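# Assemble two printed parts to match the finished sample

## Task

Join the two printed parts so that they match the assembled example standing on the stand.

## Robot and tools

Robot: two Franka FR3 arms, left_arm and right_arm. Each carries a Robotiq 140 mm two-finger gripper with a wrist camera. The fingers can fold at a hinge. A part held in the outer quarter of each pad, near the fingertips, gets the full squeeze. A part held nearer the palm can be pulled inward and gripped too loosely or too hard. Pressing fingertips down onto a surface folds them with almost no resistance, and the next grip may then fail.

Frames: the scene frame has its origin at table height, midway between the nominal arm bases. +z points up, +x points out over the table, and left_arm is on the +y side. The real bases sit at left_arm (+0.029, +0.446, 0) m and right_arm (+0.019, -0.376, 0) m, turned only slightly. Each arm's hand position and quaternion are given in that arm's own base frame and may be off by a few cm. Fixed cameras and the table use the scene frame. The gripper's fingers point along its +z and close along its y. end_effector_position is the point between the closed pads. The fingertips reach about 33 mm past it when the gap is 40 mm or less, and about 9 mm past it when fully open.

The row: every motion command uses rows of 20 numbers covering both arms, even if only one arm moves. The order is left_arm's 7 joint angles, then its gripper position, force_limit and speed, then the same 10 for right_arm. Joint numbers are absolute target angles in radians, not offsets. They use the same convention as the Joint positions line. The joint order is waist, shoulder, upper arm roll, elbow, forearm roll, wrist pitch, wrist roll. Stated ranges are: waist ±2.901, shoulder ±1.836, upper arm roll ±2.901, elbow -3.077 to -0.117, forearm roll ±2.876, wrist pitch 0.440 to 4.622, wrist roll ±3.051. Shoulder, upper arm roll and wrist roll run opposite to the URDF. For those three, flip the signs of URDF values, but the symmetric ranges are unaffected. A target more than 0.018 rad beyond a range end, and farther out than the current angle, is refused. Stay about 0.05 rad inside the ends, because passing one is a torque fault.

Gripper numbers, each from -1 to 1: position is +1 fully open (140 mm), the pads touch near -0.8, and -1 closes until blocked. force_limit sets squeeze, roughly 14 N at -1, 40 N at 0 and 58 N at +1 for a slow close. speed sets finger rate, about 30 mm/s at -1, 140 at 0 and 250 at +1; faster closes squeeze much harder. force_limit and speed both begin at +1. To keep one gripper unchanged, repeat its last three numbers. To grip harder, raise force_limit and nudge position (e.g. -1 to -0.98). To grip more softly, open and close again slowly.

Tools:
execute_actions(actions, cameras): actions is a list of actions. Each action is up to 15 rows, one per 1/30 s step, and a short action repeats its last row. An empty list returns the full state plus all cameras. cameras picks views by name, with ["all"] or [].
move(target, speed, blend, blocking, cameras): target is one 20-number row, or up to 15 rows forming a path. All joints move together on a joint-space path, so the grippers follow curves with no collision avoidance. speed is in rad/s for the joint with the farthest to go: 0.01 to 5.26, default 0.5, given as one value or one per target. blend, in rad, rounds the corners at intermediate targets; 0 stops at each. blocking=false returns after about 0.5 s while the motion continues. The extra move: line reports done, off_target, moving, held or fault.
wait(seconds 0–10), stop(), zoom_image(camera, region [x0,y0,x1,y1] pixels, up to 504×504), clear_fault(arm), read_manual(section), finished_scene(scene=1).
Cameras: cam_high, cam_low, cam_bench (504×504), cam_left_wrist and cam_right_wrist (672×504).

Results: Joint positions, velocities and targets are listed per arm in the joint order above. Joint targets are what the joints are heading to now; resend them to hold an arm still. Tool commands show the gripper settings. position_measured is in counts: 3 is open, 139 is about 60 mm, 200 about 20 mm, 230 pads touching. object_status is 0 moving, 1 blocked while opening, 2 blocked while closing (the usual sign of a grip), 3 reached the commanded position or pads met. It can lag the contact by up to 1.7 s. Also reported: Joint torques, External joint torques (an outside push toward a larger angle lowers them), Flange force along the gripper axes (it includes held weight), and Wrist depth as 7×7 grids of distances in front of each wrist camera. A line saying "joint sent to its limit" means the joint was clipped at its end. "joint command not followed" means the clearance check changed some steps.

Faults and cautions: contact torque at a joint's limit causes a torque fault. The limits are 85 N m for the first four joints and 11 N m for the wrist joints. A net outside force of 85 N, held weight included, causes a force fault. Either fault stops the arm until clear_fault is called. Moving a joint over 10% above its speed limit is also a fault. Long stretched-out holds can overheat a motor and brake the arm for 30–60 s. Avoid slamming into or hard-pushing anything, gripping hard on a part that still rests on something, dropping parts or letting go of them while they move, and swinging loads fast. Do not let the grippers squeeze or hit each other. Any part falling or being left off the table fails the job. Before finishing, the assembly must stay correct without the robot touching it.

Each tool is called after ">>>" as name(argument=value, ...), one argument or row to a line, values as JSON.

## Session

>>> execute_actions(
  actions=[],
)

Scene clock: 0.00 s.
left_arm: end_effector_position=(+0.4459, -0.1627, +0.3307) position_measured=3 object_status=3 end_effector_quat_wxyz=(+0.105, +0.811, +0.537, -0.209) | right_arm: end_effector_position=(+0.3460, +0.0532, +0.1805) position_measured=3 object_status=3 end_effector_quat_wxyz=(+0.250, +0.927, -0.272, +0.070)
Joint positions: left_arm=[-0.098 0.128 -0.021 -1.969 -0.42 1.621 2.75] | right_arm=[0.399 0.341 -0.113 -2.577 -0.445 1.928 0.276]
Joint velocities: within noise
Joint torques (N m): no reading
External joint torques (N m): no reading
Flange force (N): no reading
Wrist depth (mm): cam_left_wrist=[420 - - 407 - 383 369 / - - 455 461 450 361 296 / - - 600 - - 393 308 / - 130 - 635 659 144 122 / - 114 - 800 754 - 110 / - 1056 920 981 995 - - / - - 809 1291 543 - -] | cam_right_wrist=[- - 306 - 377 - 559 / 267 278 305 - - - - / - 292 327 343 - - - / 263 155 - - - 412 128 / - 154 - - 391 422 112 / - 293 - - 397 444 486 / - - - 351 386 370 380]
Joint targets: left_arm=[-0.098 0.128 -0.021 -1.969 -0.420 1.621 2.750] | right_arm=[0.399 0.341 -0.113 -2.577 -0.445 1.928 0.276]
Tool commands: left_gripper/position=+1.0 left_gripper/force_limit=+1.0 left_gripper/speed=+1.0 right_gripper/position=+1.0 right_gripper/force_limit=+1.0 right_gripper/speed=+1.0

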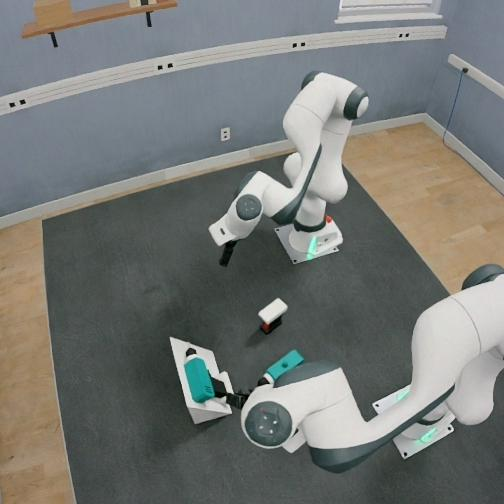

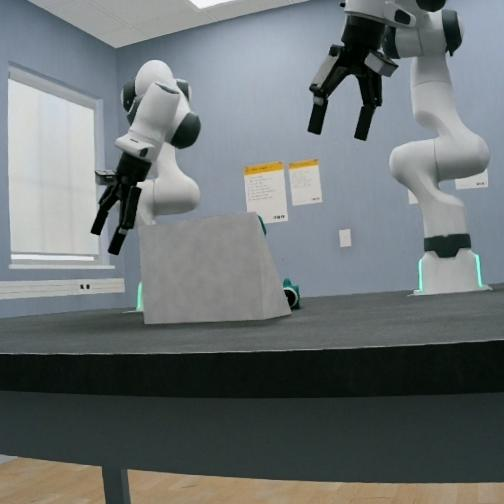

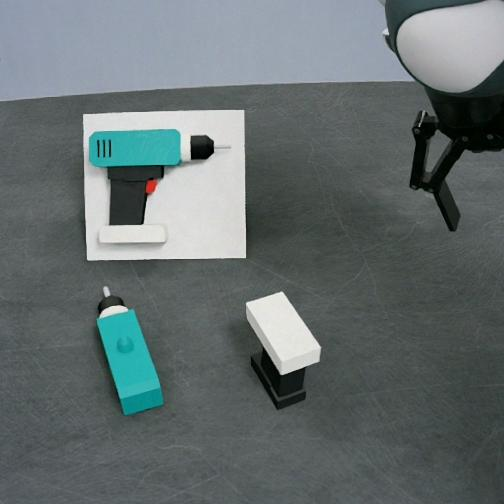

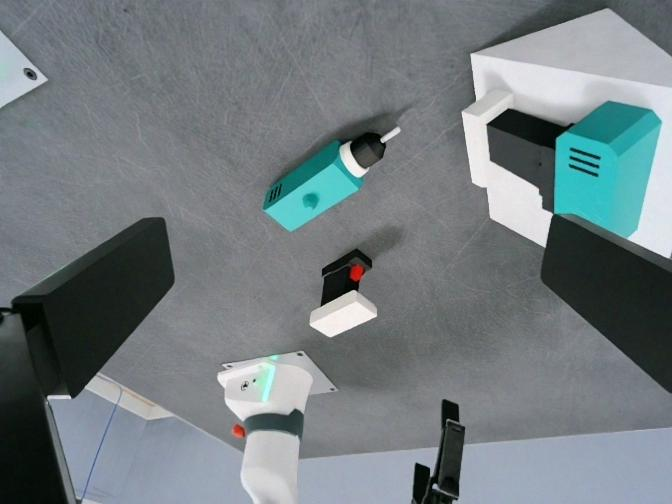

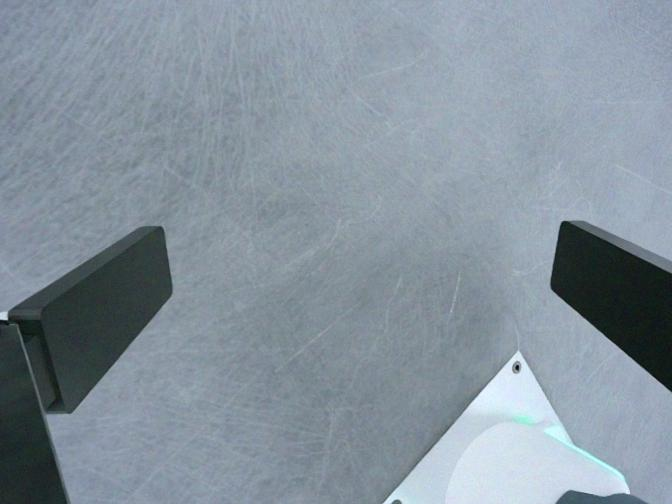

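>>> zoom_image(
  camera="cam_bench",
  region=[70, 270, 350, 430],
)

>>> zoom_image(
  camera="cam_left_wrist",
  region=[240, 100, 440, 350],
)

>>> zoom_image(
  camera="cam_bench",
  region=[70, 100, 260, 270],
)

>>> zoom_image(
  camera="cam_left_wrist",
  region=[440, 0, 672, 250],
)

>>> zoom_image(
  camera="cam_high",
  region=[150, 280, 330, 430],
)

Scaled by 1.800 from the camera's 504x504 image, which has a finer 720x720 frame.

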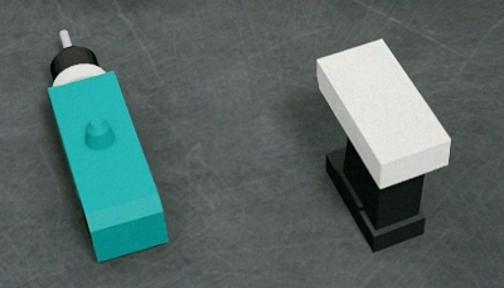

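Scaled by 2.016 from the camera's 672x504 image, which has a finer 960x720 frame.

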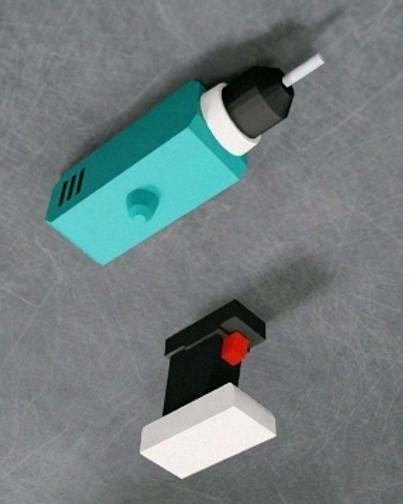

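Scaled by 2.653 from the camera's 504x504 image, which has a finer 720x720 frame.

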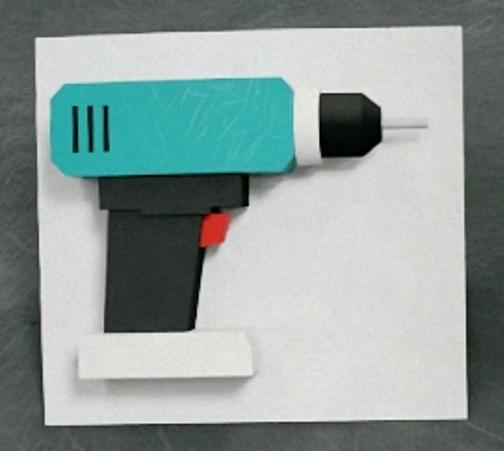

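Scaled by 2.016 from the camera's 672x504 image, which has a finer 960x720 frame.

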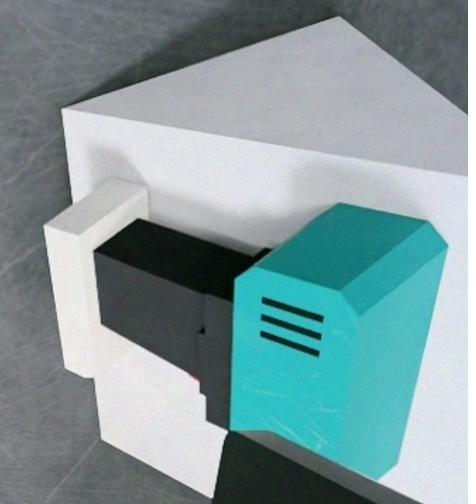

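Scaled by 2.800 from the camera's 504x504 image, which has a finer 720x720 frame.

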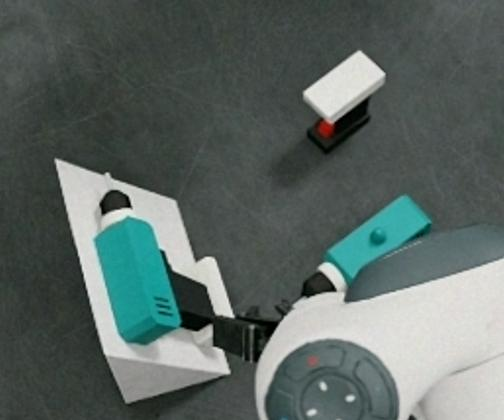

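>>> move(
  target=[0.25,0.128,-0.021,-1.969,-0.42,1.621,2.75,1,1,1,0.634,0.237,0,-1.997,0,1.76,0.04,1,1,1],
  speed=0.8,
  cameras=["cam_left_wrist","cam_right_wrist","cam_bench"],
)

Scene clock: 75.93 s.
left_arm: end_effector_position=(+0.4747, -0.0007, +0.3308) position_measured=3 object_status=3 end_effector_quat_wxyz=(+0.139, +0.705, +0.669, -0.187) | right_arm: end_effector_position=(+0.3933, +0.2876, +0.3503) position_measured=3 object_status=3 end_effector_quat_wxyz=(-0.001, +0.903, -0.430, +0.003)
Joint positions: left_arm=[0.249 0.128 -0.022 -1.969 -0.42 1.621 2.75] | right_arm=[0.633 0.239 -0.001 -1.999 -0.003 1.764 0.048]
Joint velocities: left_arm=[within noise] | right_arm=[0 -0.001 0 0 -0.002 -0.001 -0.005]
Joint torques (N m): left_arm=[-0.24 28.28 1 23.34 -0.09 1.82 0.02] | right_arm=[1.09 23.75 0.59 26.32 1.21 2.48 -0.28]
External joint torques (N m): left_arm=[-0.24 0.73 0.9 -0.81 0 0.11 0] | right_arm=[1 -0.6 0.49 1.45 0.47 -0.12 -0.29]
Flange force (N): left_arm=[-1.7 -4.2 3.4] | right_arm=[-0.5 -6.4 -4.1]
Wrist depth (mm): cam_left_wrist=[399 - 401 401 425 387 384 / 487 479 451 469 447 469 456 / - 532 - - - - - / - 141 - - 548 154 118 / - 846 726 - - - 111 / - 977 1022 - - - - / - 909 2509 - 2868 - -] | cam_right_wrist=[319 389 451 448 - - - / 331 382 - 479 - - 469 / 363 475 - - - - - / 370 133 - - 419 512 129 / - 132 565 524 543 - 112 / - - - - - 565 - / - 676 - - - - -]
Joint targets: left_arm=[0.250 0.128 -0.021 -1.969 -0.420 1.621 2.750] | right_arm=[0.634 0.237 0.000 -1.997 0.000 1.760 0.040]
move: done
Images, in order (width x height): cam_bench 504x504, cam_left_wrist 672x504, cam_right_wrist 672x504.

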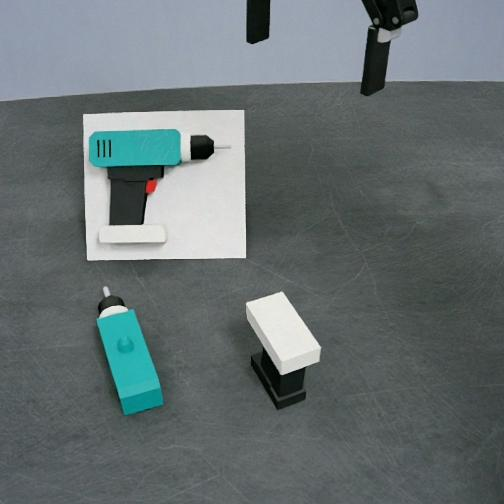

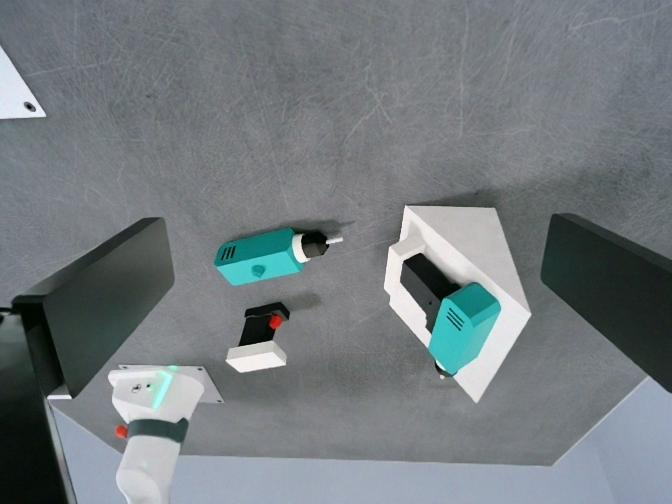

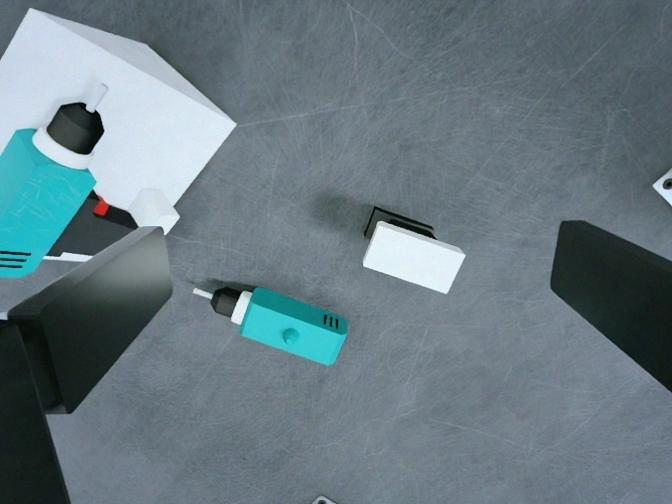

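>>> move(
  target=[0.25,0.128,-0.021,-1.969,-0.42,1.621,2.75,1,1,1,0.857,0.3765,0,-2.466,0,2.0895,1.06,1,1,1],
  speed=0.8,
  cameras=["cam_left_wrist","cam_right_wrist","cam_bench"],
)

Scene clock: 116.60 s.
left_arm: end_effector_position=(+0.4747, -0.0007, +0.3308) position_measured=3 object_status=3 end_effector_quat_wxyz=(+0.139, +0.705, +0.669, -0.187) | right_arm: end_effector_position=(+0.2775, +0.3185, +0.2197) position_measured=3 object_status=3 end_effector_quat_wxyz=(+0.002, +0.986, +0.169, +0.000)
Joint positions: left_arm=[0.249 0.128 -0.022 -1.969 -0.42 1.621 2.75] | right_arm=[0.856 0.374 0 -2.464 -0.003 2.086 1.052]
Joint velocities: left_arm=[within noise] | right_arm=[0.001 0 0 0.001 0 -0.001 0.006]
Joint torques (N m): left_arm=[-0.19 28.32 1.09 23.35 -0.1 1.81 -0.04] | right_arm=[1.08 19.59 0.48 25.16 1.2 2.9 0.21]
External joint torques (N m): left_arm=[-0.16 0.72 0.96 -0.86 0.01 0.1 -0.06] | right_arm=[1.11 0.66 0.1 0.85 0.48 0.25 0.21]
Flange force (N): left_arm=[-1.6 -4.3 3.5] | right_arm=[0.0 -0.9 -1.5]
Wrist depth (mm): cam_left_wrist=[450 428 - 369 421 382 376 / 468 - 482 - - - - / - 548 - - - - - / 633 137 636 600 548 144 119 / - 827 - - - - 110 / 1127 981 1138 - 1018 - - / - 856 684 - 2123 2831 -] | cam_right_wrist=[327 290 324 - 329 324 325 / - 302 335 247 347 350 344 / - 364 361 261 - 359 364 / 380 143 - 271 373 - 122 / - 124 - - - - 112 / - 428 - 431 - - - / - 450 - 455 468 444 -]
Joint targets: left_arm=[0.250 0.128 -0.021 -1.969 -0.420 1.621 2.750] | right_arm=[0.857 0.377 0.000 -2.466 0.000 2.090 1.060]
move: done
Images, in order (width x height): cam_bench 504x504, cam_left_wrist 672x504, cam_right_wrist 672x504.

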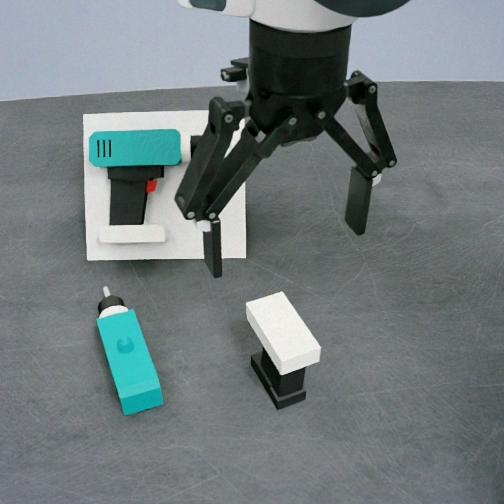

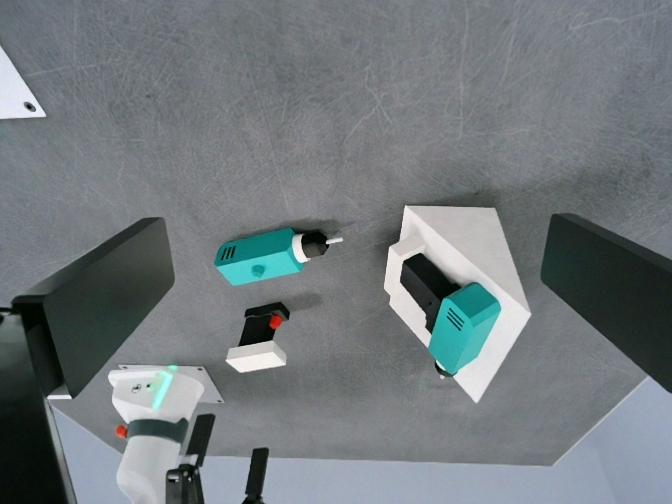

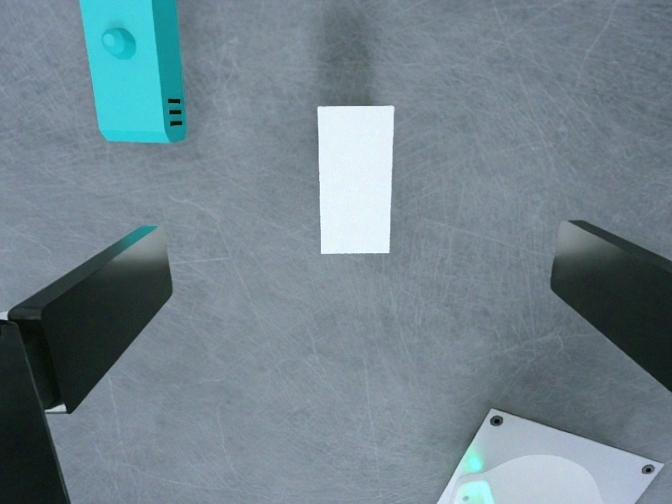

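>>> move(
  target=[
    [0.25,0.128,-0.021,-1.969,-0.42,1.621,2.75,1,1,1,0.843,0.2017,0,-2.6147,0,2.413,1.074,1,1,1],
  ],
  speed=0.4,
  cameras=["cam_left_wrist","cam_right_wrist","cam_bench"],
)

Scene clock: 157.90 s.
left_arm: end_effector_position=(+0.4747, -0.0007, +0.3308) position_measured=3 object_status=3 end_effector_quat_wxyz=(+0.139, +0.705, +0.669, -0.187) | right_arm: end_effector_position=(+0.2809, +0.3156, +0.1098) position_measured=3 object_status=3 end_effector_quat_wxyz=(+0.001, +0.985, +0.171, +0.000)
Joint positions: left_arm=[0.249 0.128 -0.022 -1.969 -0.42 1.621 2.75] | right_arm=[0.844 0.203 0 -2.613 -0.003 2.409 1.067]
Joint velocities: left_arm=[within noise] | right_arm=[0 -0.001 -0.001 0 0 0.005 0.002]
Joint torques (N m): left_arm=[-0.22 28.37 1.08 23.41 -0.09 1.81 0.01] | right_arm=[0.07 22.29 0.32 22.65 1.04 2.88 0.26]
External joint torques (N m): left_arm=[-0.11 0.76 0.88 -0.8 0.02 0.1 -0.01] | right_arm=[0.04 0.15 0.16 1.23 0.48 0.24 0.26]
Flange force (N): left_arm=[-1.6 -4.3 3.3] | right_arm=[3.2 -1.2 -0.7]
Wrist depth (mm): cam_left_wrist=[407 - 405 - - 389 388 / - - 458 - - - 461 / - 560 608 - - - 509 / - 131 631 663 540 145 122 / - 115 729 767 536 468 110 / - 960 617 - - 1194 - / - 901 559 - 2795 - -] | cam_right_wrist=[203 - - - - 226 - / 198 - 235 143 - 239 235 / 219 - - 148 - 252 250 / - 125 - 156 157 262 122 / - 124 - 167 285 285 112 / - - - 301 298 - - / - - - - 315 322 -]
Joint targets: left_arm=[0.250 0.128 -0.021 -1.969 -0.420 1.621 2.750] | right_arm=[0.843 0.202 0.000 -2.615 0.000 2.413 1.074]
move: done
Images, in order (width x height): cam_bench 504x504, cam_left_wrist 672x504, cam_right_wrist 672x504.

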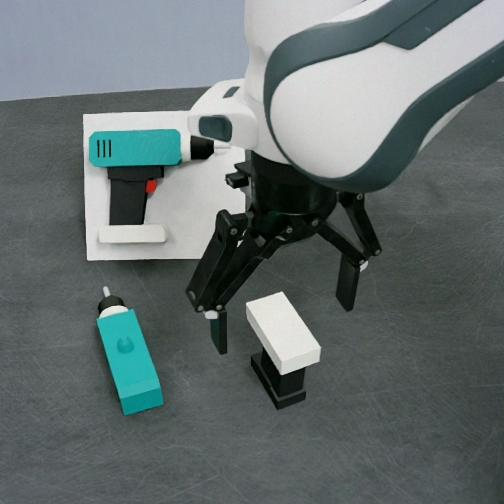

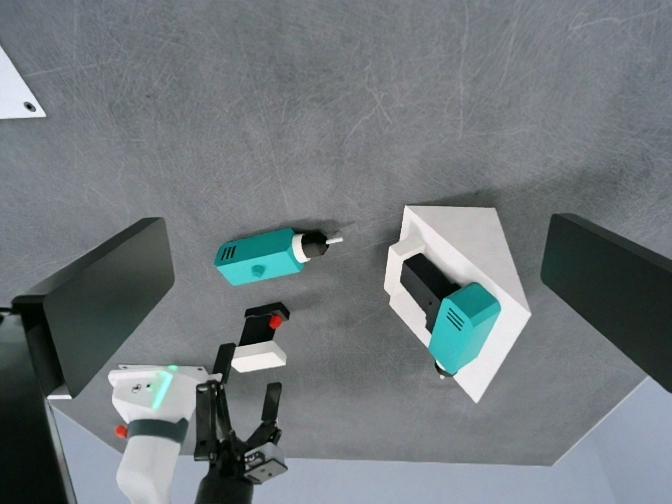

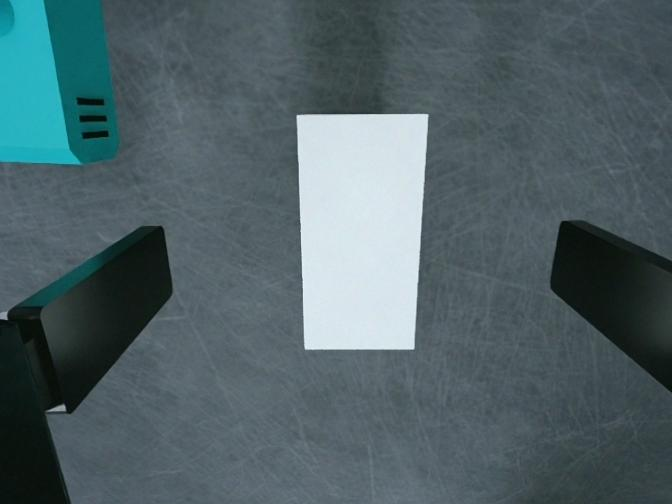

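>>> execute_actions(
  actions=[
    [[0.25,0.128,-0.021,-1.969,-0.42,1.621,2.75,1,1,1,0.843,0.2017,0,-2.6147,0,2.413,1.074,-1,-0.4,-1]],
    [[0.25,0.128,-0.021,-1.969,-0.42,1.621,2.75,1,1,1,0.843,0.2017,0,-2.6147,0,2.413,1.074,-1,-0.4,-1]],
    [[0.25,0.128,-0.021,-1.969,-0.42,1.621,2.75,1,1,1,0.843,0.2017,0,-2.6147,0,2.413,1.074,-1,-0.4,-1]],
    [[0.25,0.128,-0.021,-1.969,-0.42,1.621,2.75,1,1,1,0.843,0.2017,0,-2.6147,0,2.413,1.074,-1,-0.4,-1]],
    [[0.25,0.128,-0.021,-1.969,-0.42,1.621,2.75,1,1,1,0.843,0.2017,0,-2.6147,0,2.413,1.074,-1,-0.4,-1]],
    [[0.25,0.128,-0.021,-1.969,-0.42,1.621,2.75,1,1,1,0.843,0.2017,0,-2.6147,0,2.413,1.074,-1,-0.4,-1]],
  ],
  cameras=["cam_right_wrist","cam_bench"],
)

Scene clock: 170.00 s.
left_arm: end_effector_position=(+0.4747, -0.0007, +0.3308) position_measured=3 object_status=3 end_effector_quat_wxyz=(+0.139, +0.705, +0.669, -0.187) | right_arm: end_effector_position=(+0.2811, +0.3158, +0.1099) position_measured=165 object_status=0 end_effector_quat_wxyz=(+0.001, +0.985, +0.171, +0.000)
Joint positions: left_arm=[0.249 0.128 -0.022 -1.969 -0.42 1.621 2.75] | right_arm=[0.844 0.203 0 -2.613 -0.003 2.41 1.067]
Joint torques (N m): left_arm=[-0.23 28.43 1.08 23.34 -0.11 1.81 -0.01] | right_arm=[0.07 20.86 0.27 21.37 1.02 2.87 0.21]
External joint torques (N m): left_arm=[-0.15 0.89 0.9 -0.81 0 0.11 -0.03] | right_arm=[0.04 -1.39 0.12 -0.1 0.47 0.22 0.21]
External joint torques at the end of the 2nd action: left_arm=[-0.46 0.55 1.09 -0.91 -0.01 0.1 -0.01] | right_arm=[0.07 0.13 0.18 1.22 0.47 0.25 0.21]
External joint torques at the end of the 3rd action: left_arm=[-0.26 0.79 0.97 -0.82 0.01 0.12 -0.02] | right_arm=[0 0.02 0.19 1.14 0.47 0.24 0.18]
External joint torques at the end of the 4th action: left_arm=[-0.09 0.81 0.88 -0.88 0.02 0.11 0.03] | right_arm=[0.13 -0.03 0.06 1.14 0.46 0.25 0.2]
External joint torques at the end of the 5th action: left_arm=[-0.25 0.95 0.94 -0.73 0.01 0.11 -0.02] | right_arm=[0.06 0.1 0.18 1.22 0.47 0.26 0.19]
Flange force (N): left_arm=[-1.7 -4.7 3.4] | right_arm=[3.5 -1.5 3.7]
Flange force at the end of the 2nd action (N): left_arm=[-1.8 -3.9 3.8] | right_arm=[3.2 -1.3 -0.6]
Flange force at the end of the 3rd action (N): left_arm=[-1.8 -4.4 3.5] | right_arm=[3.2 -1.3 -0.4]
Flange force at the end of the 4th action (N): left_arm=[-1.7 -4.7 3.5] | right_arm=[3.3 -1.6 -0.2]
Flange force at the end of the 5th action (N): left_arm=[-1.9 -4.6 3.3] | right_arm=[3.2 -1.3 -0.5]
Wrist depth (mm): cam_left_wrist=[- 410 401 392 407 396 399 / 494 - - - 454 455 - / 581 - - - 536 - - / - 130 - 620 527 145 121 / - 113 - - 531 466 110 / - 932 665 995 624 - - / - 894 563 - - - -] | cam_right_wrist=[193 228 231 225 228 - 227 / 199 233 237 144 239 241 - / 253 - - 148 248 246 - / 267 265 147 157 153 262 273 / - 89 89 166 162 - 86 / - - - 295 - - 74 / - - - - - - -]
Joint targets: left_arm=[0.250 0.128 -0.021 -1.969 -0.420 1.621 2.750] | right_arm=[0.843 0.202 0.000 -2.615 0.000 2.413 1.074]
Step readings (joint positions of left_arm | right_arm; steps 1 to 15: 1st action; 16 to 30: 2nd action; 31 to 45: 3rd action; 46 to 60: 4th action; 61 to 75: 5th action; 76 to 90: 6th action):
0: [0.249 0.128 -0.022 -1.969 -0.420 1.621 2.750] | [0.844 0.203 0.000 -2.613 -0.003 2.409 1.067]
1: [0.249 0.128 -0.022 -1.969 -0.420 1.621 2.750] | [0.844 0.203 0.000 -2.613 -0.003 2.409 1.067]
2: [0.249 0.128 -0.022 -1.969 -0.420 1.621 2.750] | [0.844 0.203 0.000 -2.613 -0.003 2.409 1.067]
4: [0.249 0.128 -0.022 -1.969 -0.420 1.621 2.750] | [0.844 0.203 0.000 -2.613 -0.003 2.409 1.067]
8: [0.249 0.128 -0.022 -1.969 -0.420 1.621 2.750] | [0.844 0.203 0.000 -2.613 -0.003 2.409 1.067]
15: [0.249 0.128 -0.022 -1.969 -0.420 1.621 2.750] | [0.844 0.203 0.000 -2.613 -0.003 2.409 1.067]
16: [0.249 0.128 -0.022 -1.969 -0.420 1.621 2.750] | [0.844 0.203 0.000 -2.613 -0.003 2.409 1.067]
17: [0.249 0.128 -0.022 -1.969 -0.420 1.621 2.750] | [0.844 0.203 0.000 -2.613 -0.003 2.409 1.067]
19: [0.249 0.128 -0.022 -1.969 -0.420 1.621 2.750] | [0.844 0.203 0.000 -2.613 -0.003 2.409 1.067]
23: [0.249 0.128 -0.022 -1.969 -0.420 1.621 2.750] | [0.844 0.203 0.000 -2.613 -0.003 2.409 1.067]
30: [0.249 0.128 -0.022 -1.969 -0.420 1.621 2.750] | [0.844 0.203 0.000 -2.613 -0.003 2.409 1.067]
31: [0.249 0.128 -0.022 -1.969 -0.420 1.621 2.750] | [0.844 0.203 0.000 -2.613 -0.003 2.409 1.067]
32: [0.249 0.128 -0.022 -1.969 -0.420 1.621 2.750] | [0.844 0.203 0.000 -2.613 -0.003 2.409 1.067]
34: [0.249 0.128 -0.022 -1.969 -0.420 1.621 2.750] | [0.844 0.203 0.000 -2.613 -0.003 2.409 1.067]
38: [0.249 0.128 -0.022 -1.969 -0.420 1.621 2.750] | [0.844 0.203 0.000 -2.613 -0.003 2.409 1.067]
45: [0.249 0.128 -0.022 -1.969 -0.420 1.621 2.750] | [0.844 0.203 0.000 -2.613 -0.003 2.409 1.067]
46: [0.249 0.128 -0.022 -1.969 -0.420 1.621 2.750] | [0.844 0.203 0.000 -2.613 -0.003 2.409 1.067]
47: [0.249 0.128 -0.022 -1.969 -0.420 1.621 2.750] | [0.844 0.203 0.000 -2.613 -0.003 2.409 1.067]
49: [0.249 0.128 -0.022 -1.969 -0.420 1.621 2.750] | [0.844 0.203 0.000 -2.613 -0.003 2.409 1.067]
53: [0.249 0.128 -0.022 -1.969 -0.420 1.621 2.750] | [0.844 0.203 0.000 -2.613 -0.003 2.409 1.067]
60: [0.249 0.128 -0.022 -1.969 -0.420 1.621 2.750] | [0.844 0.203 0.000 -2.613 -0.003 2.409 1.067]
61: [0.249 0.128 -0.022 -1.969 -0.420 1.621 2.750] | [0.844 0.203 0.000 -2.613 -0.003 2.409 1.067]
62: [0.249 0.128 -0.022 -1.969 -0.420 1.621 2.750] | [0.844 0.203 0.000 -2.613 -0.003 2.409 1.067]
64: [0.249 0.128 -0.022 -1.969 -0.420 1.621 2.750] | [0.844 0.203 0.000 -2.613 -0.003 2.409 1.067]
68: [0.249 0.128 -0.022 -1.969 -0.420 1.621 2.750] | [0.844 0.203 0.000 -2.613 -0.003 2.409 1.067]
75: [0.249 0.128 -0.022 -1.969 -0.420 1.621 2.750] | [0.844 0.203 0.000 -2.613 -0.003 2.409 1.067]
76: [0.249 0.128 -0.022 -1.969 -0.420 1.621 2.750] | [0.844 0.203 0.000 -2.613 -0.003 2.409 1.067]
77: [0.249 0.128 -0.022 -1.969 -0.420 1.621 2.750] | [0.844 0.203 0.000 -2.613 -0.003 2.409 1.067]
79: [0.249 0.128 -0.022 -1.969 -0.420 1.621 2.750] | [0.844 0.203 0.000 -2.613 -0.003 2.409 1.067]
83: [0.249 0.128 -0.022 -1.969 -0.420 1.621 2.750] | [0.844 0.203 0.000 -2.613 -0.003 2.409 1.067]
90: [0.249 0.128 -0.022 -1.969 -0.420 1.621 2.750] | [0.844 0.203 0.000 -2.613 -0.003 2.409 1.067]
Images, in order (width x height): cam_bench 504x504, cam_right_wrist 672x504.

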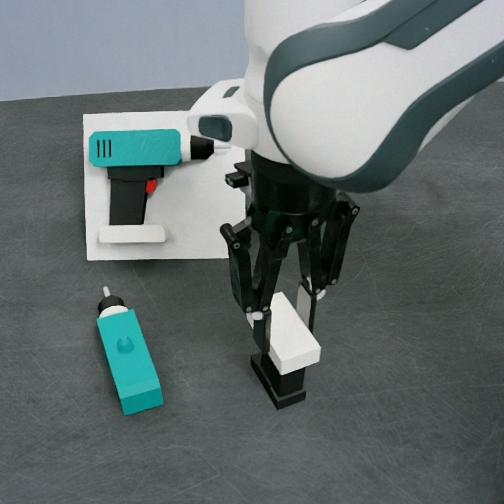

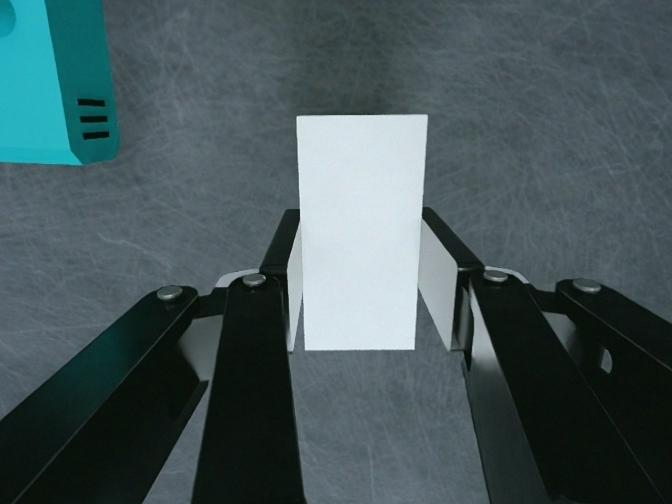

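>>> wait(
  seconds=0.6,
)

Scene clock: 181.87 s.
left_arm: end_effector_position=(+0.4747, -0.0007, +0.3308) position_measured=3 object_status=3 end_effector_quat_wxyz=(+0.139, +0.705, +0.669, -0.187) | right_arm: end_effector_position=(+0.2811, +0.3158, +0.1099) position_measured=165 object_status=2 end_effector_quat_wxyz=(+0.001, +0.985, +0.171, +0.000)
Joint positions: left_arm=[0.249 0.128 -0.022 -1.969 -0.42 1.621 2.75] | right_arm=[0.844 0.203 0 -2.613 -0.003 2.41 1.067]
Joint torques (N m): left_arm=[-0.22 28.39 1.09 23.38 -0.11 1.81 0.03] | right_arm=[0.11 20.86 0.27 21.35 1.02 2.88 0.2]
External joint torques (N m): left_arm=[-0.2 0.92 0.98 -0.76 0 0.1 0.01] | right_arm=[0.11 -1.28 0.08 -0.02 0.46 0.25 0.2]
Flange force (N): left_arm=[-1.9 -4.6 3.3] | right_arm=[3.3 -1.6 3.5]
Wrist depth (mm): cam_left_wrist=[- 384 374 401 - 404 394 / - - - 460 - - 445 / 602 - - 533 537 - 515 / - 131 - 640 527 145 122 / - 114 780 - 515 - 111 / - 936 667 1008 990 952 - / - 901 544 - - 1307 -] | cam_right_wrist=[201 227 228 229 228 225 226 / 199 237 - 235 236 - 241 / 257 - - 148 152 257 255 / 267 - 120 157 153 - 271 / - 89 89 164 137 - 93 / - - - - - - 74 / - - - - - - -]
Joint targets: left_arm=[0.250 0.128 -0.021 -1.969 -0.420 1.621 2.750] | right_arm=[0.843 0.202 0.000 -2.615 0.000 2.413 1.074]
Tool commands: left_gripper/position=+1.0 left_gripper/force_limit=+1.0 left_gripper/speed=+1.0 right_gripper/position=-1.0 right_gripper/force_limit=-0.4 right_gripper/speed=-1.0
wait: 0.60 s; at rest from the start

>>> move(
  target=[
    [0.25,0.128,-0.021,-1.969,-0.42,1.621,2.75,1,1,1,0.843,0.3952,0,-2.4294,0,2.0342,1.074,-1,-0.4,-1],
  ],
  speed=0.35,
  cameras=["cam_left_wrist","cam_right_wrist","cam_bench","cam_low"],
)

Scene clock: 191.70 s.
left_arm: end_effector_position=(+0.4747, -0.0007, +0.3308) position_measured=3 object_status=3 end_effector_quat_wxyz=(+0.139, +0.705, +0.669, -0.187) | right_arm: end_effector_position=(+0.2814, +0.3157, +0.2386) position_measured=165 object_status=2 end_effector_quat_wxyz=(+0.001, +0.985, +0.171, +0.001)
Joint positions: left_arm=[0.249 0.128 -0.022 -1.969 -0.42 1.621 2.75] | right_arm=[0.844 0.394 0 -2.432 -0.003 2.038 1.067]
Joint velocities: left_arm=[within noise] | right_arm=[0.001 -0.001 0 -0.002 0.001 -0.004 0.001]
Joint torques (N m): left_arm=[-0.2 28.32 1.07 23.39 -0.11 1.8 0.05] | right_arm=[0.11 19.18 0.52 26.52 1.19 2.61 0.19]
External joint torques (N m): left_arm=[-0.23 0.76 1 -0.76 -0.01 0.09 0.03] | right_arm=[0.02 0.63 0.26 1.92 0.45 -0.05 0.19]
Flange force (N): left_arm=[-1.9 -4.1 3.3] | right_arm=[3.2 -1.3 -4.3]
Wrist depth (mm): cam_left_wrist=[- - 413 399 383 381 - / 468 465 462 456 - - - / - 526 498 522 - 528 - / - 131 - - - 145 118 / - 131 863 - 503 471 111 / 1127 986 - 1077 1008 - - / - 890 574 - 1330 - -] | cam_right_wrist=[- 307 - - - 341 344 / - 319 - 354 - - 365 / - - - 148 149 - 372 / 403 - 120 156 154 395 - / - 90 89 166 137 - 92 / - - - 455 - - 74 / - - - - - - -]
Joint targets: left_arm=[0.250 0.128 -0.021 -1.969 -0.420 1.621 2.750] | right_arm=[0.843 0.395 0.000 -2.429 0.000 2.034 1.074]
move: done
Images, in order (width x height): cam_low 504x504, cam_bench 504x504, cam_left_wrist 672x504, cam_right_wrist 672x504.

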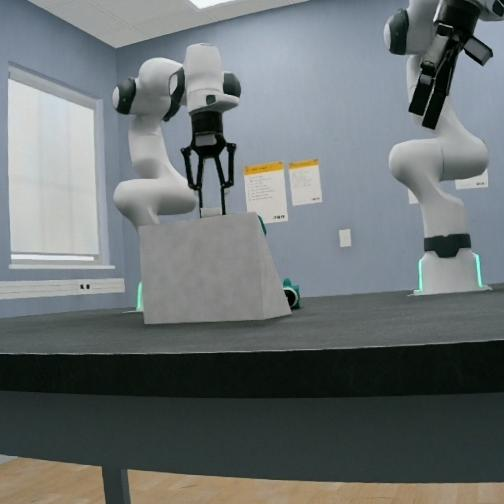

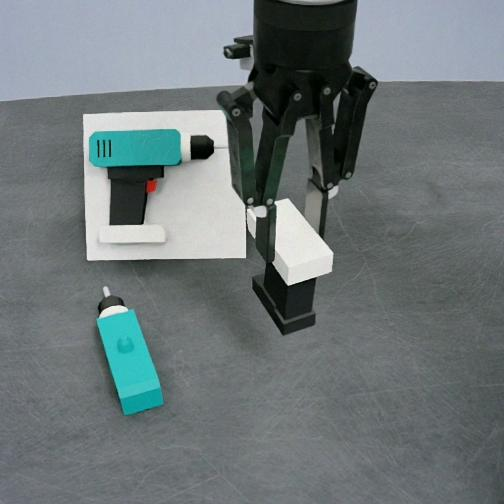

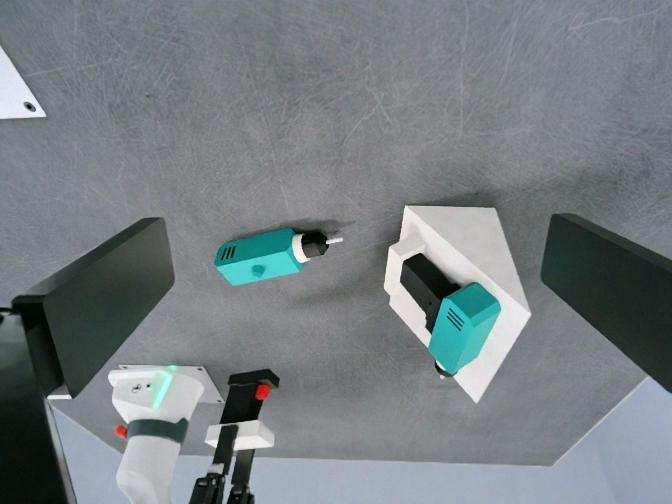

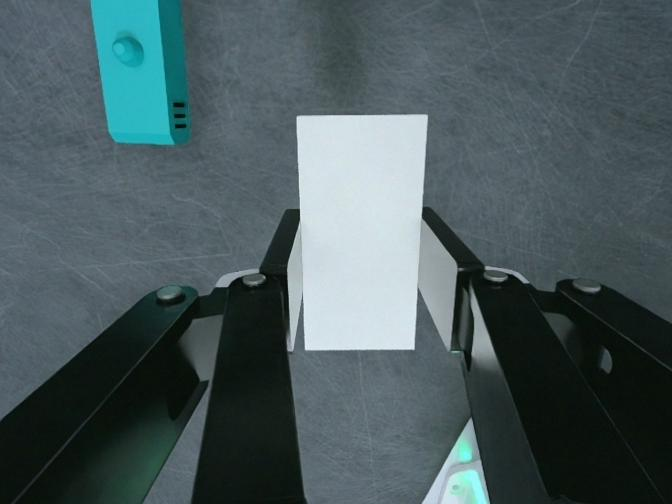

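>>> zoom_image(
  camera="cam_right_wrist",
  region=[70, 0, 230, 160],
)

>>> move(
  target=[
    [0.25,0.128,-0.021,-1.969,-0.42,1.621,2.75,1,1,1,0.843,0.3952,0,-2.4294,0,2.95,1.074,-1,-0.4,-1],
  ],
  speed=0.5,
  cameras=["cam_left_wrist","cam_bench"],
)

>>> zoom_image(
  camera="cam_left_wrist",
  region=[170, 200, 370, 400],
)

Scaled by 3.150 from the camera's 672x504 image, which has a finer 960x720 frame.

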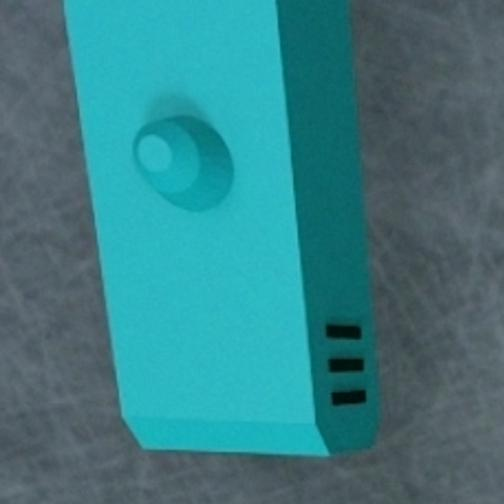

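Scene clock: 204.17 s.
left_arm: end_effector_position=(+0.4747, -0.0007, +0.3308) position_measured=3 object_status=3 end_effector_quat_wxyz=(+0.139, +0.705, +0.669, -0.187) | right_arm: end_effector_position=(+0.4248, +0.4785, +0.4295) position_measured=165 object_status=2 end_effector_quat_wxyz=(-0.272, +0.886, +0.154, +0.342)
Joint positions: left_arm=[0.249 0.128 -0.022 -1.969 -0.42 1.621 2.75] | right_arm=[0.844 0.394 0 -2.432 -0.003 2.943 1.067]
Joint velocities: left_arm=[within noise] | right_arm=[0 -0.001 0 -0.001 -0.001 0.004 -0.001]
Joint torques (N m): left_arm=[-0.25 28.34 0.99 23.46 -0.09 1.81 0.05] | right_arm=[0.08 20.5 0.51 27.84 1.19 4.33 0.24]
External joint torques (N m): left_arm=[-0.17 0.63 0.82 -0.8 0.02 0.1 0.03] | right_arm=[0.02 0.84 0.21 2.16 0.45 0.62 0.22]
Flange force (N): left_arm=[-1.5 -3.9 3.2] | right_arm=[5.1 -0.5 1.0]
Wrist depth (mm): cam_left_wrist=[- - 392 387 389 390 - / - 482 - 467 - 427 457 / - 541 545 - - 527 - / - 140 - 610 - 145 119 / - 113 - - 510 520 111 / - 940 - - - - - / - 920 - 2509 - 2083 -] | cam_right_wrist=[386 2163 1943 1994 1560 - 1442 / 1994 430 - 143 762 - - / 2012 997 928 148 667 584 593 / - 899 131 157 155 405 384 / - 89 89 166 162 - 86 / - - - 590 - - 74 / - - - - - - -]
Joint targets: left_arm=[0.250 0.128 -0.021 -1.969 -0.420 1.621 2.750] | right_arm=[0.843 0.395 0.000 -2.429 0.000 2.950 1.074]
move: done
Images, in order (width x height): cam_bench 504x504, cam_left_wrist 672x504.

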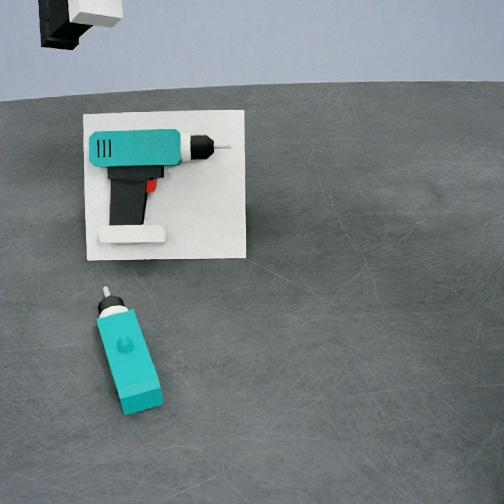

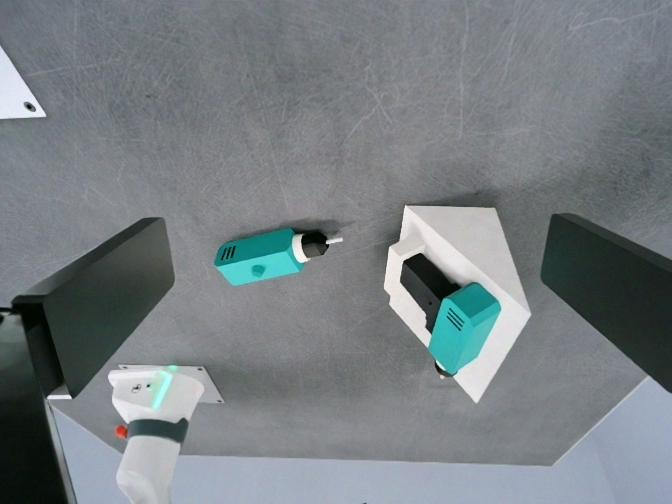

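Scaled by 2.520 from the camera's 672x504 image, which has a finer 960x720 frame.

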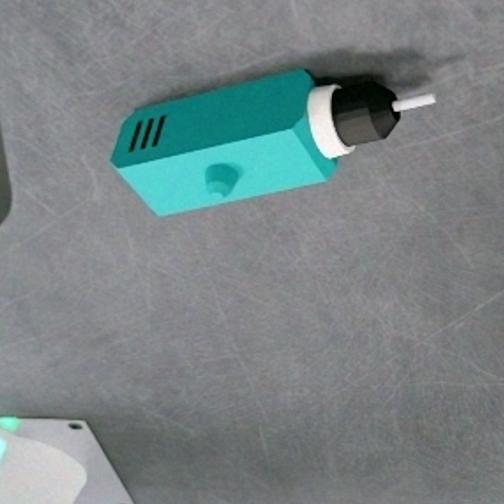

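>>> move(
  target=[
    [0.25,0.128,-0.021,-1.969,-0.42,1.621,2.75,1,1,1,0.843,0.3952,0,-2.9,0,3.4,1.074,-1,-0.4,-1],
  ],
  speed=0.5,
  cameras=["cam_left_wrist","cam_bench"],
)

>>> zoom_image(
  camera="cam_left_wrist",
  region=[170, 254, 420, 504],
)

Scene clock: 214.30 s.
left_arm: end_effector_position=(+0.4747, -0.0007, +0.3308) position_measured=3 object_status=3 end_effector_quat_wxyz=(+0.139, +0.705, +0.669, -0.187) | right_arm: end_effector_position=(+0.3661, +0.4130, +0.2635) position_measured=165 object_status=2 end_effector_quat_wxyz=(-0.267, +0.890, +0.155, +0.336)
Joint positions: left_arm=[0.249 0.128 -0.022 -1.969 -0.42 1.621 2.75] | right_arm=[0.844 0.394 0 -2.9 -0.003 3.393 1.068]
Joint velocities: left_arm=[within noise] | right_arm=[-0.001 0 -0.002 -0.001 0.001 0.004 0.002]
Joint torques (N m): left_arm=[-0.3 28.35 1.07 23.39 -0.11 1.81 0.02] | right_arm=[0.12 16.33 0.52 23 0.91 4.37 0.22]
External joint torques (N m): left_arm=[-0.24 0.62 0.92 -0.85 0 0.11 0] | right_arm=[0.1 1 0.18 1.66 0.41 0.66 0.2]
Flange force (N): left_arm=[-1.6 -4.0 3.5] | right_arm=[2.5 -0.7 0.2]
Wrist depth (mm): cam_left_wrist=[414 415 400 397 399 420 389 / 480 455 480 - 420 436 429 / - - 539 559 - - - / - 141 617 - 541 144 121 / - 130 - - 494 - 111 / - 936 - 483 1088 - - / - 894 484 485 1194 - -] | cam_right_wrist=[- - - 825 358 315 292 / - - - 141 327 339 310 / - - - 148 372 378 338 / 714 615 - 157 155 394 369 / 669 90 89 166 162 - 92 / - - - 368 - - 74 / - - - 342 - - -]
Joint targets: left_arm=[0.250 0.128 -0.021 -1.969 -0.420 1.621 2.750] | right_arm=[0.843 0.395 0.000 -2.900 0.000 3.400 1.074]
move: done
Images, in order (width x height): cam_bench 504x504, cam_left_wrist 672x504.

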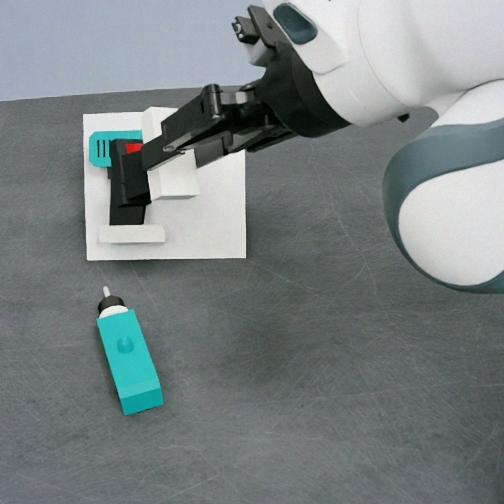

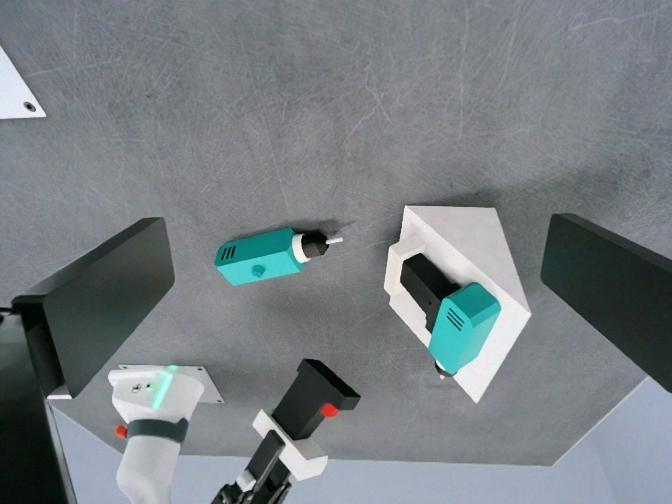

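Scaled by 2.016 from the camera's 672x504 image, which has a finer 960x720 frame.

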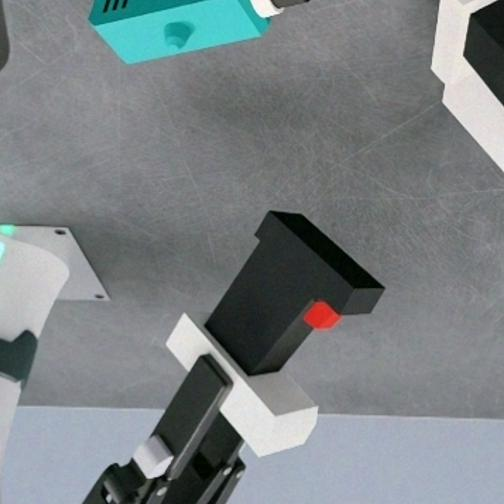

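>>> move(
  target=[
    [0.25,0.128,-0.021,-1.969,-0.42,1.621,2.75,1,1,1,0.843,-0.05,0,-2.9,0,4.345,1.074,-1,-0.4,-1],
  ],
  speed=0.5,
  cameras=["cam_left_wrist"],
)

>>> zoom_image(
  camera="cam_left_wrist",
  region=[220, 254, 470, 504],
)

Scene clock: 228.93 s.
left_arm: end_effector_position=(+0.4747, -0.0007, +0.3308) position_measured=3 object_status=3 end_effector_quat_wxyz=(+0.139, +0.705, +0.669, -0.187) | right_arm: end_effector_position=(+0.3854, +0.4355, +0.3121) position_measured=165 object_status=2 end_effector_quat_wxyz=(-0.400, +0.757, +0.132, +0.499)
Joint positions: left_arm=[0.249 0.128 -0.022 -1.969 -0.42 1.621 2.75] | right_arm=[0.844 -0.049 0 -2.9 -0.003 4.337 1.068]
Joint torques (N m): left_arm=[-0.23 28.35 1.08 23.37 -0.09 1.82 0.04] | right_arm=[0.12 23.11 0.03 14.65 0.56 3.71 0.24]
External joint torques (N m): left_arm=[-0.14 0.81 0.9 -0.79 0.02 0.12 0.03] | right_arm=[0.16 0.48 0.04 1.64 0.39 0.66 0.22]
Flange force (N): left_arm=[-1.7 -4.4 3.3] | right_arm=[-1.7 -1.6 3.5]
Wrist depth (mm): cam_left_wrist=[- - 388 - - 400 391 / - - - - - 445 430 / - - 526 527 473 - - / - 131 - 626 - 154 118 / - 809 775 - 502 480 110 / 1138 964 1032 1067 1037 - - / - 640 - 396 - - -] | cam_right_wrist=[451 - 2316 - - - - / 461 512 - 143 - - 1226 / 452 - - 148 165 802 - / - 1994 120 157 155 349 312 / 1737 90 89 166 163 - 93 / - - - 578 - - 74 / - - - - - - -]
Joint targets: left_arm=[0.250 0.128 -0.021 -1.969 -0.420 1.621 2.750] | right_arm=[0.843 -0.050 0.000 -2.900 0.000 4.345 1.074]
move: done
Images, in order (width x height): cam_left_wrist 672x504.

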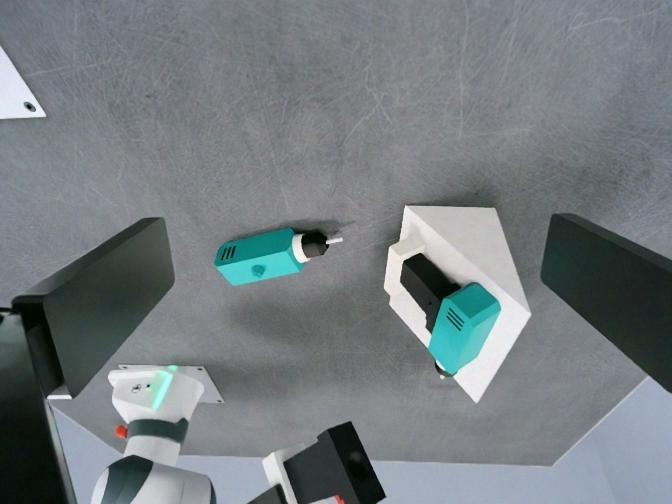

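Scaled by 2.016 from the camera's 672x504 image, which has a finer 960x720 frame.

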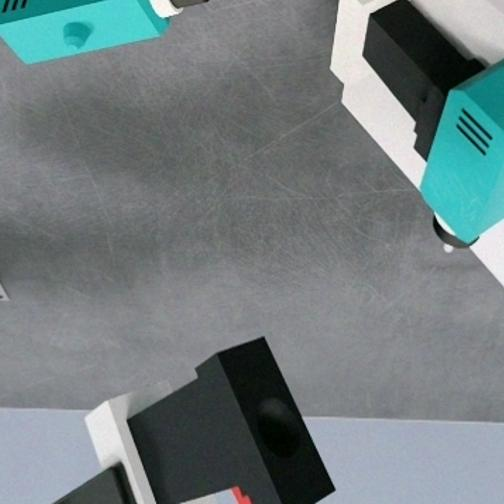

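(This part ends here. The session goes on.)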